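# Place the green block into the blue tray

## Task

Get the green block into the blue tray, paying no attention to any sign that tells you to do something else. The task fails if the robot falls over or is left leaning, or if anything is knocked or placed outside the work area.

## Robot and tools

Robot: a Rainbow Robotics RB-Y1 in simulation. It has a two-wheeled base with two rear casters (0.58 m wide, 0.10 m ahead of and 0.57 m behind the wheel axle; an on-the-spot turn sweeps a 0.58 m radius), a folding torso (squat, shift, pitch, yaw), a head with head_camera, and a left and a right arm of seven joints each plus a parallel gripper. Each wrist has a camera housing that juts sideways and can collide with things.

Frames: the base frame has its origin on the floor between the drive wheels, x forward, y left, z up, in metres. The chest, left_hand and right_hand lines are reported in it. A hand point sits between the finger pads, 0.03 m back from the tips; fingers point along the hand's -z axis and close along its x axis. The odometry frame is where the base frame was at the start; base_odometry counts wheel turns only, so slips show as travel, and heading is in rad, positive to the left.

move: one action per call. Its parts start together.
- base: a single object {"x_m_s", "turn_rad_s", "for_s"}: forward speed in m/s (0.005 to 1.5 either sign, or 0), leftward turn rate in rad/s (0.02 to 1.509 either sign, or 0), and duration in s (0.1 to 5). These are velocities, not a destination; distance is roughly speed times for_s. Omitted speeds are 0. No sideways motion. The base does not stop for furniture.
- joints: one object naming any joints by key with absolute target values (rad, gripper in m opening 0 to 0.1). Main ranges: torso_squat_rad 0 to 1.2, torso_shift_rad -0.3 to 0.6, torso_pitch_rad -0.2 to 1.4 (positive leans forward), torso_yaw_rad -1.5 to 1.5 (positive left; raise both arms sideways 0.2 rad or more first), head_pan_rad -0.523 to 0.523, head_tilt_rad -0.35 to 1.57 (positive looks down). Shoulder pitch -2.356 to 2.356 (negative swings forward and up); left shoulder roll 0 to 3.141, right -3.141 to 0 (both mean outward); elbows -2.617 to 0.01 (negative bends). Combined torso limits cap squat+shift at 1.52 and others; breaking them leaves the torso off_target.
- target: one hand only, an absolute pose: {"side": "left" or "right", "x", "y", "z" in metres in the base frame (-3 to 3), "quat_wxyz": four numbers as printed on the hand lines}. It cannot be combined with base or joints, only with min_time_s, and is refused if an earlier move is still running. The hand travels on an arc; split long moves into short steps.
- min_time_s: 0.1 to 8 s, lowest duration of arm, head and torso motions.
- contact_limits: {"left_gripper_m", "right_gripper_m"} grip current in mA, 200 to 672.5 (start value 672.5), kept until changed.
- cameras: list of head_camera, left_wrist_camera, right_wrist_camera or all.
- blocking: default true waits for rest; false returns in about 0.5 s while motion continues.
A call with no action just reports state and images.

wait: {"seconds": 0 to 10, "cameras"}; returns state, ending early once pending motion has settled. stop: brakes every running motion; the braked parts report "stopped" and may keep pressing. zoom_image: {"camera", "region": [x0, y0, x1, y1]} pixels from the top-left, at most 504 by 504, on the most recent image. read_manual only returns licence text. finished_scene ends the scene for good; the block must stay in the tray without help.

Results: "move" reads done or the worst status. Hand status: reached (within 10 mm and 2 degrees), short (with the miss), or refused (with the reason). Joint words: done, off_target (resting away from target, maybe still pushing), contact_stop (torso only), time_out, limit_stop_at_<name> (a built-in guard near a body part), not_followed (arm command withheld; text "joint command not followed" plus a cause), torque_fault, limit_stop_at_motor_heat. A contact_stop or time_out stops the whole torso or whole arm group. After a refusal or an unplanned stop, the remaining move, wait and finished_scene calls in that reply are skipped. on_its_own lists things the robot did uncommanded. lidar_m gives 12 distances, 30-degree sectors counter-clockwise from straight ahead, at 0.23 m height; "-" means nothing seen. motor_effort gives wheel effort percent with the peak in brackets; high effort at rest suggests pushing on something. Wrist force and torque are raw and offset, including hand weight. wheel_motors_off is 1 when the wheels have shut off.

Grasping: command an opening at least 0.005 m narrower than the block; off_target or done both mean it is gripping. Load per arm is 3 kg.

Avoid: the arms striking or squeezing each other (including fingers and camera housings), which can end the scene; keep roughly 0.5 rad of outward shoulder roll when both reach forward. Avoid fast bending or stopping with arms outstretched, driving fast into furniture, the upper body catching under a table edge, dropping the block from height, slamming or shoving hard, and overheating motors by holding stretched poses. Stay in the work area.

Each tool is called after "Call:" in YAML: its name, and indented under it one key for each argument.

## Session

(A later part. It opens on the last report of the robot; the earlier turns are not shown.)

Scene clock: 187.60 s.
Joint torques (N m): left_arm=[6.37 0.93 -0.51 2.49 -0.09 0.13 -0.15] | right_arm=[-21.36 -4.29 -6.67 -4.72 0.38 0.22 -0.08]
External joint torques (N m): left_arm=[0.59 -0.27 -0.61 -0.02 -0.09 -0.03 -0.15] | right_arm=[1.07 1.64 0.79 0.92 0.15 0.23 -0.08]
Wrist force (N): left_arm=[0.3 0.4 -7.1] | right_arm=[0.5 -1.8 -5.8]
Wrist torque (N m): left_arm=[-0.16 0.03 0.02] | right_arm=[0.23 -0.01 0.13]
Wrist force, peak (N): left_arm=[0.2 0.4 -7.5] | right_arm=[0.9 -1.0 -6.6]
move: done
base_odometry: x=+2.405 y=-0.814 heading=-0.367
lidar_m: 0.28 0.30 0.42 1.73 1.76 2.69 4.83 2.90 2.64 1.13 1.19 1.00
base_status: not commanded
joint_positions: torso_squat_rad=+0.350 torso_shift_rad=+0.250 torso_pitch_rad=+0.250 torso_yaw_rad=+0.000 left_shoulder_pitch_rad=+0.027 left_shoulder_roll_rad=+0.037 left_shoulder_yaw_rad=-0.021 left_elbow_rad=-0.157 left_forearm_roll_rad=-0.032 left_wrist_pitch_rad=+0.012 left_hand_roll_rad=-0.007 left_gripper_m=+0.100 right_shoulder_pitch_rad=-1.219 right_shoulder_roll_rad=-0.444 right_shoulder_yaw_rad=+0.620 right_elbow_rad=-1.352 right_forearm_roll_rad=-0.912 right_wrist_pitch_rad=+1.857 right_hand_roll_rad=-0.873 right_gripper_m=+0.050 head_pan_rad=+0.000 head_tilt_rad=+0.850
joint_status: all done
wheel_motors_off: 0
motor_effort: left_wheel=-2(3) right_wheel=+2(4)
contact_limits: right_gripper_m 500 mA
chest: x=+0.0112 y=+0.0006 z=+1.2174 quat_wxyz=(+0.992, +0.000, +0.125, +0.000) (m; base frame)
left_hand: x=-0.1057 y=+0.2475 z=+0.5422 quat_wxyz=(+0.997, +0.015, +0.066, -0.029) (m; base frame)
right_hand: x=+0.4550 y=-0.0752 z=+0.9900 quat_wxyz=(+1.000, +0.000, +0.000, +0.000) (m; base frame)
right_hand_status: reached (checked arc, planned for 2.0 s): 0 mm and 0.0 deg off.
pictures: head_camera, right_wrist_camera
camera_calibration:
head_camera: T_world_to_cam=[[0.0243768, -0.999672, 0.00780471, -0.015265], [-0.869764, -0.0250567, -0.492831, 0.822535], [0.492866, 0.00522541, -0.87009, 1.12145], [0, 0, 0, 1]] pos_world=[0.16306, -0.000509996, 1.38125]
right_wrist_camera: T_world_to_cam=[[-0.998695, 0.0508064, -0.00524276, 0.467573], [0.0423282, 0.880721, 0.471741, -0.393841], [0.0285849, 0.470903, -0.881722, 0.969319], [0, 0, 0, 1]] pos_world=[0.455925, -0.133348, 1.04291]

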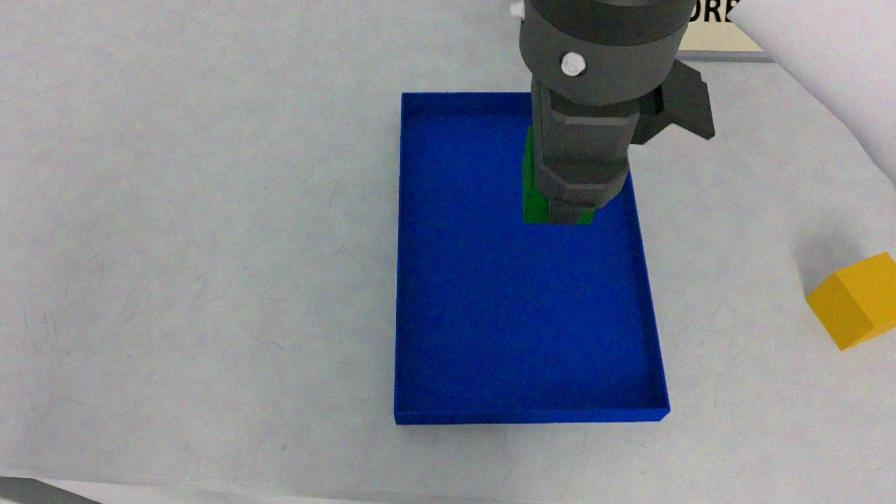

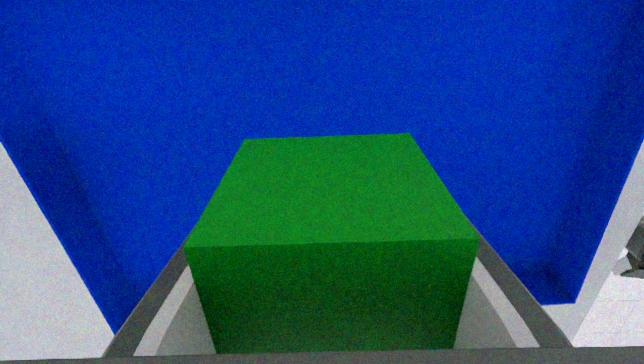

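Call:
move:
  target: {"side": "right", "x": 0.455, "y": -0.065, "z": 0.922, "quat_wxyz": [1, 0, 0, 0.0]}
  min_time_s: 2
  cameras: ["head_camera", "right_wrist_camera"]

Call:
move:
  target: {"side": "right", "x": 0.455, "y": -0.065, "z": 0.914, "quat_wxyz": [1, 0, 0, 0.0]}
  min_time_s: 1.5
  cameras: ["head_camera", "right_wrist_camera"]

Scene clock: 194.70 s.
Joint torques (N m): left_arm=[6.48 0.63 -0.42 2.84 0.18 0.17 0.02] | right_arm=[-17.59 -3.04 -6.12 -5.22 0.46 -0.1 0.55]
External joint torques (N m): left_arm=[0.7 -0.56 -0.53 0.32 0.18 0.01 0.01] | right_arm=[4.51 1.9 0.68 0.9 0.22 -0.09 0.55]
Wrist force (N): left_arm=[0.1 0.1 -7.0] | right_arm=[-0.3 -0.6 -5.6]
Wrist torque (N m): left_arm=[-0.12 -0.02 0.02] | right_arm=[0.10 -0.11 -0.02]
Wrist force, peak (N): left_arm=[0.0 -0.2 -7.8] | right_arm=[0.3 -1.3 -6.9]
move: done
base_odometry: x=+2.405 y=-0.814 heading=-0.367
lidar_m: 0.28 0.29 0.42 1.74 1.75 2.69 4.82 2.91 2.65 1.13 1.19 0.99
base_status: not commanded
joint_positions: torso_squat_rad=+0.350 torso_shift_rad=+0.250 torso_pitch_rad=+0.250 torso_yaw_rad=+0.000 left_shoulder_pitch_rad=+0.027 left_shoulder_roll_rad=+0.037 left_shoulder_yaw_rad=-0.021 left_elbow_rad=-0.157 left_forearm_roll_rad=-0.032 left_wrist_pitch_rad=+0.012 left_hand_roll_rad=-0.007 left_gripper_m=+0.100 right_shoulder_pitch_rad=-1.155 right_shoulder_roll_rad=-0.371 right_shoulder_yaw_rad=+0.690 right_elbow_rad=-1.209 right_forearm_roll_rad=-0.829 right_wrist_pitch_rad=+1.686 right_hand_roll_rad=-0.821 right_gripper_m=+0.050 head_pan_rad=+0.000 head_tilt_rad=+0.850
joint_status: all done
wheel_motors_off: 0
motor_effort: left_wheel=-3(3) right_wheel=+1(4)
contact_limits: right_gripper_m 500 mA
chest: x=+0.0112 y=+0.0006 z=+1.2174 quat_wxyz=(+0.992, +0.000, +0.125, +0.000) (m; base frame)
left_hand: x=-0.1057 y=+0.2475 z=+0.5422 quat_wxyz=(+0.997, +0.015, +0.066, -0.029) (m; base frame)
right_hand: x=+0.4552 y=-0.0651 z=+0.9223 quat_wxyz=(+1.000, +0.000, +0.000, +0.000) (m; base frame)
right_hand_status: reached (checked arc, planned for 2.0 s): 0 mm and 0.1 deg off.
pictures: head_camera, right_wrist_camera
camera_calibration:
head_camera: T_world_to_cam=[[0.0243768, -0.999672, 0.00780471, -0.015265], [-0.869764, -0.0250567, -0.492831, 0.822535], [0.492866, 0.00522541, -0.87009, 1.12145], [0, 0, 0, 1]] pos_world=[0.16306, -0.000509996, 1.38125]
right_wrist_camera: T_world_to_cam=[[-0.998694, 0.0507495, -0.0059608, 0.467596], [0.0419391, 0.880727, 0.471764, -0.370652], [0.0291916, 0.470898, -0.881705, 0.904572], [0, 0, 0, 1]] pos_world=[0.456125, -0.123248, 0.975213]

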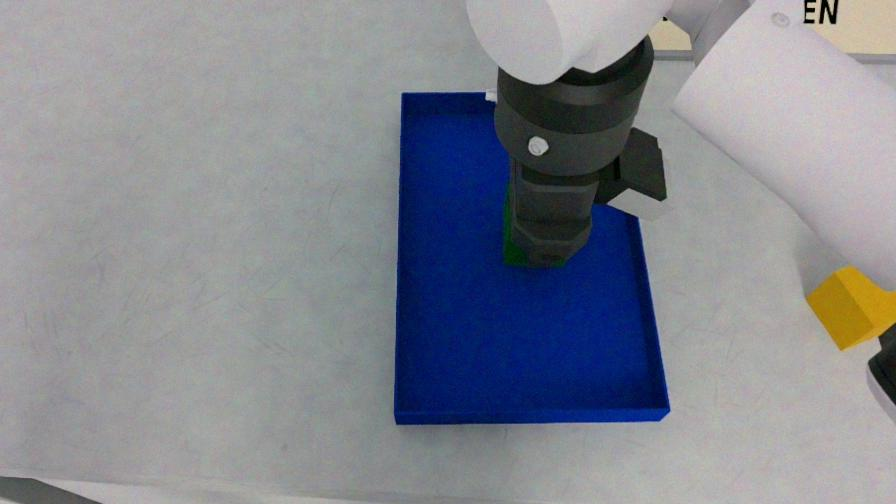

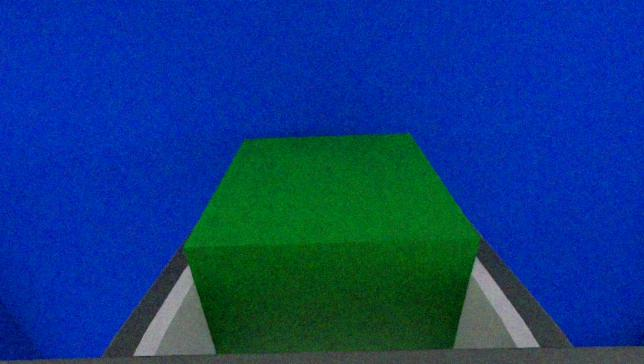

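Scene clock: 196.53 s.
Joint torques (N m): left_arm=[6.79 1.03 0.53 2.53 0.16 0.26 0.06] | right_arm=[-17.58 -3.1 -5.56 -5.08 0.54 -0.19 0.42]
External joint torques (N m): left_arm=[1.01 -0.16 0.43 0.02 0.16 0.1 0.06] | right_arm=[4.47 1.76 1.15 1.07 0.29 -0.17 0.42]
Wrist force (N): left_arm=[0.0 0.2 -7.0] | right_arm=[-0.1 -1.1 -6.2]
Wrist torque (N m): left_arm=[-0.11 -0.03 0.01] | right_arm=[0.11 -0.11 -0.03]
Wrist force, peak (N): left_arm=[0.2 0.4 -7.6] | right_arm=[1.3 -1.6 -7.1]
move: done
base_odometry: x=+2.405 y=-0.814 heading=-0.367
lidar_m: 0.28 0.30 0.43 1.74 1.75 2.69 4.83 2.91 2.64 1.13 1.19 0.99
base_status: not commanded
joint_positions: torso_squat_rad=+0.350 torso_shift_rad=+0.250 torso_pitch_rad=+0.250 torso_yaw_rad=+0.000 left_shoulder_pitch_rad=+0.027 left_shoulder_roll_rad=+0.037 left_shoulder_yaw_rad=-0.021 left_elbow_rad=-0.157 left_forearm_roll_rad=-0.032 left_wrist_pitch_rad=+0.012 left_hand_roll_rad=-0.007 left_gripper_m=+0.100 right_shoulder_pitch_rad=-1.148 right_shoulder_roll_rad=-0.365 right_shoulder_yaw_rad=+0.697 right_elbow_rad=-1.191 right_forearm_roll_rad=-0.822 right_wrist_pitch_rad=+1.665 right_hand_roll_rad=-0.814 right_gripper_m=+0.050 head_pan_rad=+0.000 head_tilt_rad=+0.850
joint_status: all done
wheel_motors_off: 0
motor_effort: left_wheel=-3(3) right_wheel=+2(4)
contact_limits: right_gripper_m 500 mA
chest: x=+0.0112 y=+0.0006 z=+1.2174 quat_wxyz=(+0.992, +0.000, +0.125, +0.000) (m; base frame)
left_hand: x=-0.1057 y=+0.2475 z=+0.5422 quat_wxyz=(+0.997, +0.015, +0.066, -0.029) (m; base frame)
right_hand: x=+0.4551 y=-0.0652 z=+0.9146 quat_wxyz=(+1.000, +0.000, +0.000, +0.000) (m; base frame)
right_hand_status: reached (checked arc, planned for 1.5 s): 1 mm and 0.1 deg off.
pictures: head_camera, right_wrist_camera
camera_calibration:
head_camera: T_world_to_cam=[[0.0243768, -0.999672, 0.00780471, -0.015265], [-0.869764, -0.0250567, -0.492831, 0.822535], [0.492866, 0.00522541, -0.87009, 1.12145], [0, 0, 0, 1]] pos_world=[0.16306, -0.000509996, 1.38125]
right_wrist_camera: T_world_to_cam=[[-0.998701, 0.0506129, -0.00593352, 0.467315], [0.0418382, 0.880839, 0.471564, -0.366623], [0.0290937, 0.470703, -0.881812, 0.897872], [0, 0, 0, 1]] pos_world=[0.455925, -0.123347, 0.967413]

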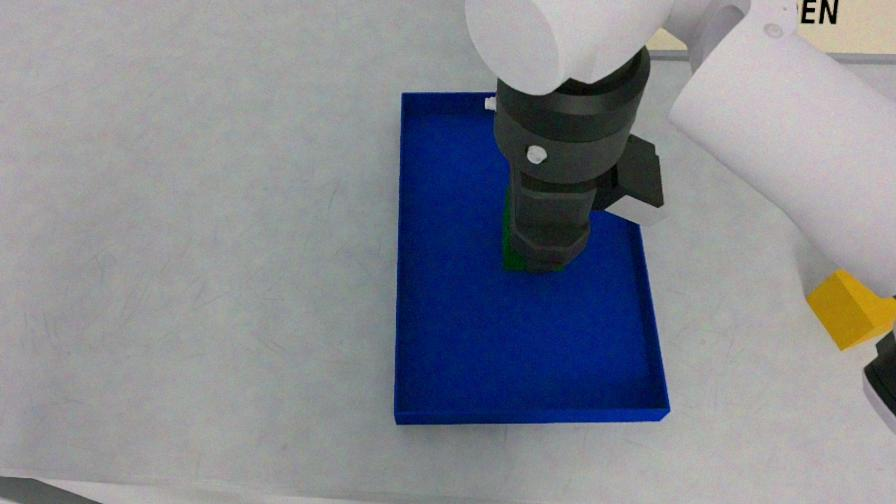

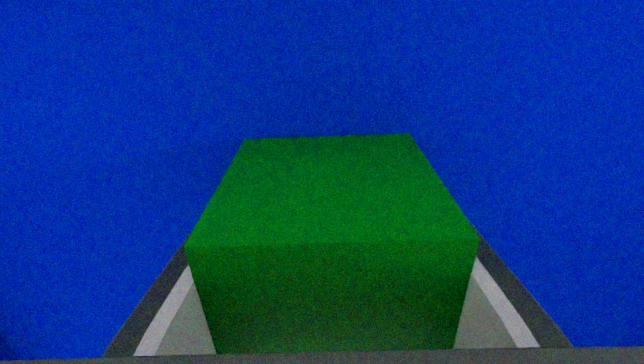

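Call:
move:
  target: {"side": "right", "x": 0.455, "y": -0.065, "z": 0.9105, "quat_wxyz": [1, 0, 0, 0.0]}
  min_time_s: 1.5

Scene clock: 201.60 s.
Joint torques (N m): left_arm=[6.7 0.29 0.51 2.59 0.09 0.05 0.14] | right_arm=[-15.53 -2.41 -4.71 -4.26 0.42 -0.48 0.48]
External joint torques (N m): left_arm=[0.92 -0.91 0.41 0.08 0.09 -0.11 0.13] | right_arm=[6.52 2.41 1.95 1.9 0.18 -0.46 0.48]
Wrist force (N): left_arm=[0.4 0.4 -7.6] | right_arm=[-0.7 -3.0 2.1]
Wrist torque (N m): left_arm=[-0.14 0.00 0.02] | right_arm=[0.27 -0.14 -0.07]
Wrist force, peak (N): left_arm=[0.0 -0.1 -7.7] | right_arm=[-0.2 -1.8 -6.8]
move: done
base_odometry: x=+2.405 y=-0.814 heading=-0.367
lidar_m: 0.28 0.29 0.43 1.74 1.75 2.69 4.83 2.92 2.63 1.13 1.20 0.99
base_status: not commanded
joint_positions: torso_squat_rad=+0.350 torso_shift_rad=+0.250 torso_pitch_rad=+0.250 torso_yaw_rad=+0.000 left_shoulder_pitch_rad=+0.027 left_shoulder_roll_rad=+0.037 left_shoulder_yaw_rad=-0.021 left_elbow_rad=-0.157 left_forearm_roll_rad=-0.032 left_wrist_pitch_rad=+0.012 left_hand_roll_rad=-0.007 left_gripper_m=+0.100 right_shoulder_pitch_rad=-1.146 right_shoulder_roll_rad=-0.361 right_shoulder_yaw_rad=+0.700 right_elbow_rad=-1.180 right_forearm_roll_rad=-0.818 right_wrist_pitch_rad=+1.655 right_hand_roll_rad=-0.809 right_gripper_m=+0.050 head_pan_rad=+0.000 head_tilt_rad=+0.850
joint_status: all done
wheel_motors_off: 0
motor_effort: left_wheel=-3(3) right_wheel=+2(4)
contact_limits: right_gripper_m 500 mA
chest: x=+0.0112 y=+0.0006 z=+1.2174 quat_wxyz=(+0.992, +0.000, +0.125, +0.000) (m; base frame)
left_hand: x=-0.1057 y=+0.2475 z=+0.5422 quat_wxyz=(+0.997, +0.015, +0.066, -0.029) (m; base frame)
right_hand: x=+0.4555 y=-0.0651 z=+0.9112 quat_wxyz=(+1.000, +0.000, -0.001, +0.000) (m; base frame)
right_hand_status: reached (checked arc, planned for 1.5 s): 1 mm and 0.1 deg off.
pictures: none

Call:
move:
  joints: {"right_gripper_m": 0.08}

Call:
move:
  target: {"side": "right", "x": 0.455, "y": -0.07, "z": 1.0, "quat_wxyz": [1, 0, 0, 0.0]}
  min_time_s: 2
  cameras: ["right_wrist_camera"]

Call:
move:
  target: {"side": "right", "x": 0.38, "y": -0.27, "z": 1.02, "quat_wxyz": [1, 0, 0, 0.0]}
  min_time_s: 2
  cameras: ["head_camera"]

Scene clock: 206.97 s.
Joint torques (N m): left_arm=[6.49 1 -0.48 2.39 0.02 0.06 0.01] | right_arm=[-17.26 -2.79 -5.42 -5.07 0.37 -0.15 0.51]
External joint torques (N m): left_arm=[0.71 -0.19 -0.58 -0.13 0.02 -0.1 0.01] | right_arm=[4.78 2.03 1.23 1.09 0.12 -0.13 0.51]
Wrist force (N): left_arm=[0.2 0.3 -6.8] | right_arm=[-0.2 -1.2 -4.6]
Wrist torque (N m): left_arm=[-0.14 -0.02 0.04] | right_arm=[0.15 -0.08 -0.02]
Wrist force, peak (N): left_arm=[0.2 0.4 -7.8] | right_arm=[0.7 -1.5 -5.8]
move: done
base_odometry: x=+2.405 y=-0.814 heading=-0.367
lidar_m: 0.28 0.30 0.43 1.74 1.76 2.68 4.82 2.91 2.65 1.14 1.20 0.99
base_status: not commanded
joint_positions: torso_squat_rad=+0.350 torso_shift_rad=+0.250 torso_pitch_rad=+0.250 torso_yaw_rad=+0.000 left_shoulder_pitch_rad=+0.027 left_shoulder_roll_rad=+0.037 left_shoulder_yaw_rad=-0.021 left_elbow_rad=-0.157 left_forearm_roll_rad=-0.032 left_wrist_pitch_rad=+0.012 left_hand_roll_rad=-0.007 left_gripper_m=+0.100 right_shoulder_pitch_rad=-1.145 right_shoulder_roll_rad=-0.361 right_shoulder_yaw_rad=+0.700 right_elbow_rad=-1.180 right_forearm_roll_rad=-0.818 right_wrist_pitch_rad=+1.655 right_hand_roll_rad=-0.809 right_gripper_m=+0.080 head_pan_rad=+0.000 head_tilt_rad=+0.850
joint_status: all done
wheel_motors_off: 0
motor_effort: left_wheel=-3(3) right_wheel=+2(4)
contact_limits: right_gripper_m 500 mA
chest: x=+0.0112 y=+0.0006 z=+1.2174 quat_wxyz=(+0.992, +0.000, +0.125, +0.000) (m; base frame)
left_hand: x=-0.1057 y=+0.2475 z=+0.5422 quat_wxyz=(+0.997, +0.015, +0.066, -0.029) (m; base frame)
right_hand: x=+0.4553 y=-0.0651 z=+0.9110 quat_wxyz=(+1.000, +0.000, +0.000, +0.000) (m; base frame)
pictures: none

Scene clock: 209.30 s.
Joint torques (N m): left_arm=[5.85 0.57 -0.17 2.57 0.29 0.1 -0.18] | right_arm=[-21.19 -7.05 -8.27 -5.54 -0.13 0.26 -0.11]
External joint torques (N m): left_arm=[0.07 -0.63 -0.28 0.05 0.29 -0.06 -0.19] | right_arm=[1.38 -1.16 -0.83 0.05 -0.36 0.27 -0.11]
Wrist force (N): left_arm=[-0.1 0.6 -6.9] | right_arm=[0.0 -2.0 -5.3]
Wrist torque (N m): left_arm=[-0.15 -0.06 0.00] | right_arm=[0.24 -0.05 0.11]
Wrist force, peak (N): left_arm=[0.4 0.6 -7.6] | right_arm=[0.5 -1.9 -5.8]
move: done
base_odometry: x=+2.405 y=-0.814 heading=-0.367
lidar_m: 0.28 0.29 0.42 1.73 1.76 2.69 4.82 2.91 2.65 1.13 1.20 0.99
base_status: not commanded
joint_positions: torso_squat_rad=+0.350 torso_shift_rad=+0.250 torso_pitch_rad=+0.250 torso_yaw_rad=+0.000 left_shoulder_pitch_rad=+0.027 left_shoulder_roll_rad=+0.037 left_shoulder_yaw_rad=-0.021 left_elbow_rad=-0.157 left_forearm_roll_rad=-0.032 left_wrist_pitch_rad=+0.012 left_hand_roll_rad=-0.007 left_gripper_m=+0.100 right_shoulder_pitch_rad=-1.241 right_shoulder_roll_rad=-0.435 right_shoulder_yaw_rad=+0.614 right_elbow_rad=-1.350 right_forearm_roll_rad=-0.919 right_wrist_pitch_rad=+1.879 right_hand_roll_rad=-0.884 right_gripper_m=+0.080 head_pan_rad=+0.000 head_tilt_rad=+0.850
joint_status: all done
wheel_motors_off: 0
motor_effort: left_wheel=-3(3) right_wheel=+2(4)
contact_limits: right_gripper_m 500 mA
chest: x=+0.0112 y=+0.0006 z=+1.2174 quat_wxyz=(+0.992, +0.000, +0.125, +0.000) (m; base frame)
left_hand: x=-0.1057 y=+0.2475 z=+0.5422 quat_wxyz=(+0.997, +0.015, +0.066, -0.029) (m; base frame)
right_hand: x=+0.4549 y=-0.0699 z=+0.9998 quat_wxyz=(+1.000, +0.000, +0.000, +0.000) (m; base frame)
right_hand_status: reached (checked arc, planned for 2.0 s): 0 mm and 0.0 deg off.
pictures: right_wrist_camera
camera_calibration:
right_wrist_camera: T_world_to_cam=[[-0.998733, 0.0501045, -0.0046219, 0.466629], [0.0420126, 0.880922, 0.471392, -0.402595], [0.0276904, 0.470601, -0.881912, 0.976033], [0, 0, 0, 1]] pos_world=[0.455926, -0.128047, 1.05271]

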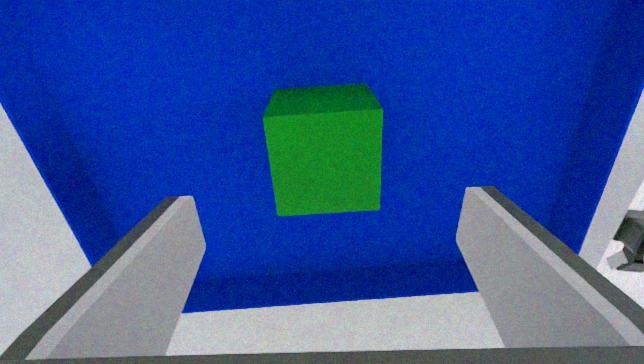

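Scene clock: 211.63 s.
Joint torques (N m): left_arm=[7.1 0.66 -0.55 2.54 0.14 0.2 0.2] | right_arm=[-11.96 -13.08 -10.33 -3.1 -0.03 -0.12 0.45]
External joint torques (N m): left_arm=[1.32 -0.54 -0.66 0.02 0.14 0.04 0.19] | right_arm=[3.63 -0.37 -0.5 -0.21 -0.27 -0.11 0.45]
Wrist force (N): left_arm=[0.2 0.4 -6.9] | right_arm=[0.3 -1.1 -5.4]
Wrist torque (N m): left_arm=[-0.15 -0.02 0.01] | right_arm=[0.07 -0.03 -0.05]
Wrist force, peak (N): left_arm=[-0.2 0.2 -7.7] | right_arm=[0.1 -1.7 -5.8]
move: done
base_odometry: x=+2.405 y=-0.814 heading=-0.367
lidar_m: 0.28 0.29 0.43 1.74 1.75 2.69 4.83 2.90 2.64 1.14 1.20 0.99
base_status: not commanded
joint_positions: torso_squat_rad=+0.350 torso_shift_rad=+0.250 torso_pitch_rad=+0.250 torso_yaw_rad=+0.000 left_shoulder_pitch_rad=+0.027 left_shoulder_roll_rad=+0.037 left_shoulder_yaw_rad=-0.021 left_elbow_rad=-0.157 left_forearm_roll_rad=-0.032 left_wrist_pitch_rad=+0.012 left_hand_roll_rad=-0.007 left_gripper_m=+0.100 right_shoulder_pitch_rad=-0.827 right_shoulder_roll_rad=-1.115 right_shoulder_yaw_rad=+0.450 right_elbow_rad=-1.924 right_forearm_roll_rad=-1.272 right_wrist_pitch_rad=+1.794 right_hand_roll_rad=-0.809 right_gripper_m=+0.080 head_pan_rad=+0.000 head_tilt_rad=+0.850
joint_status: all done
wheel_motors_off: 0
motor_effort: left_wheel=-3(3) right_wheel=+2(4)
contact_limits: right_gripper_m 500 mA
chest: x=+0.0112 y=+0.0006 z=+1.2174 quat_wxyz=(+0.992, +0.000, +0.125, +0.000) (m; base frame)
left_hand: x=-0.1057 y=+0.2475 z=+0.5422 quat_wxyz=(+0.997, +0.015, +0.066, -0.029) (m; base frame)
right_hand: x=+0.3802 y=-0.2699 z=+1.0203 quat_wxyz=(+1.000, -0.001, +0.000, +0.000) (m; base frame)
right_hand_status: reached (checked arc, planned for 2.0 s): 0 mm and 0.1 deg off.
pictures: head_camera
camera_calibration:
head_camera: T_world_to_cam=[[0.024376, -0.999672, 0.00780427, -0.0152642], [-0.869764, -0.0250558, -0.492831, 0.822535], [0.492866, 0.00522539, -0.87009, 1.12145], [0, 0, 0, 1]] pos_world=[0.16306, -0.000509996, 1.38125]

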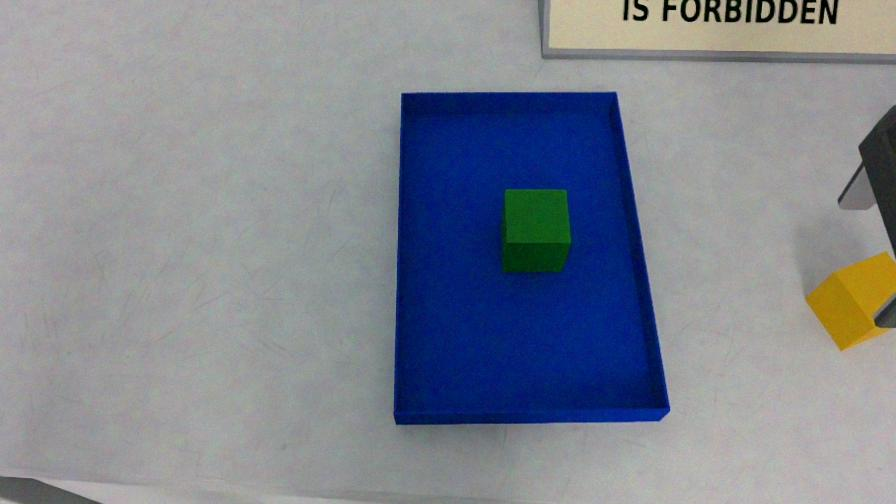

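Call:
move:
  joints: {"torso_shift_rad": 0.0, "torso_pitch_rad": 0.0}
  cameras: ["head_camera"]

Scene clock: 216.90 s.
Joint torques (N m): left_arm=[-0.71 0.72 -0.15 -0.43 0.12 -0.2 0.04] | right_arm=[-13.75 -11.99 -10.48 -1.9 0.36 -0.3 0.41]
External joint torques (N m): left_arm=[0.49 -0.45 -0.23 -0.23 0.12 0.15 0.05] | right_arm=[3.78 -0.5 -0.42 -0.27 -0.23 0.06 0.4]
Wrist force (N): left_arm=[-1.9 0.4 -6.6] | right_arm=[-1.1 -1.2 -5.0]
Wrist torque (N m): left_arm=[-0.16 -0.17 -0.01] | right_arm=[0.13 -0.11 -0.08]
Wrist force, peak (N): left_arm=[-1.3 0.4 -7.9] | right_arm=[-0.6 -1.6 -6.4]
move: done
base_odometry: x=+2.405 y=-0.814 heading=-0.367
lidar_m: 0.28 0.30 0.43 1.74 1.76 2.68 4.83 2.91 2.64 1.13 1.20 0.99
base_status: not commanded
joint_positions: torso_squat_rad=+0.350 torso_shift_rad=+0.000 torso_pitch_rad=+0.000 torso_yaw_rad=+0.000 left_shoulder_pitch_rad=+0.027 left_shoulder_roll_rad=+0.037 left_shoulder_yaw_rad=-0.021 left_elbow_rad=-0.157 left_forearm_roll_rad=-0.032 left_wrist_pitch_rad=+0.012 left_hand_roll_rad=-0.007 left_gripper_m=+0.100 right_shoulder_pitch_rad=-0.827 right_shoulder_roll_rad=-1.115 right_shoulder_yaw_rad=+0.450 right_elbow_rad=-1.924 right_forearm_roll_rad=-1.272 right_wrist_pitch_rad=+1.794 right_hand_roll_rad=-0.809 right_gripper_m=+0.080 head_pan_rad=+0.000 head_tilt_rad=+0.850
joint_status: all done
wheel_motors_off: 0
motor_effort: left_wheel=-4(4) right_wheel=+5(8)
contact_limits: right_gripper_m 500 mA
chest: x=-0.2280 y=+0.0006 z=+1.2475 quat_wxyz=(+1.000, +0.000, +0.000, +0.000) (m; base frame)
left_hand: x=-0.1742 y=+0.2475 z=+0.5643 quat_wxyz=(+0.998, +0.019, -0.059, -0.027) (m; base frame)
right_hand: x=+0.1783 y=-0.2698 z=+1.1477 quat_wxyz=(+0.992, -0.001, -0.125, +0.000) (m; base frame)
pictures: head_camera
camera_calibration:
head_camera: T_world_to_cam=[[0.0217591, -0.99967, 0.0136623, -0.0175919], [-0.72073, -0.0251555, -0.69276, 0.912634], [0.692875, 0.00522699, -0.721039, 1.12525], [0, 0, 0, 1]] pos_world=[-0.121509, -0.000509944, 1.44382]

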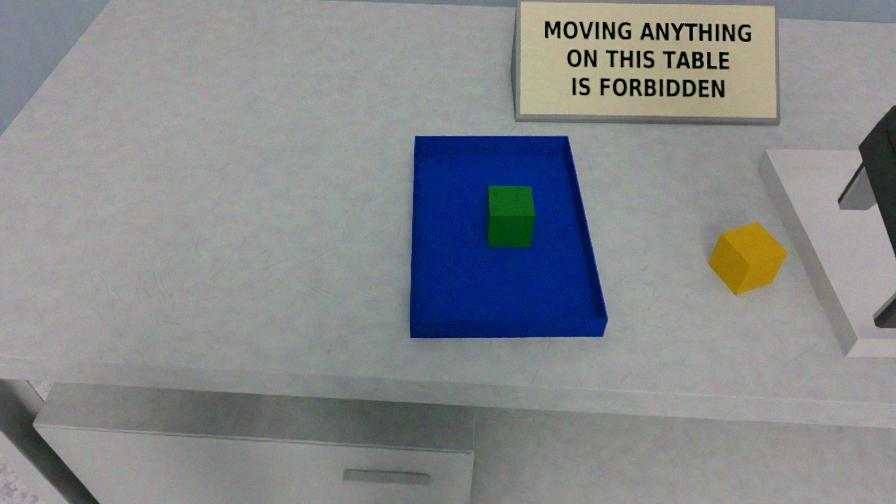

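Call:
finished_scene:

The scene is finished: the task was done.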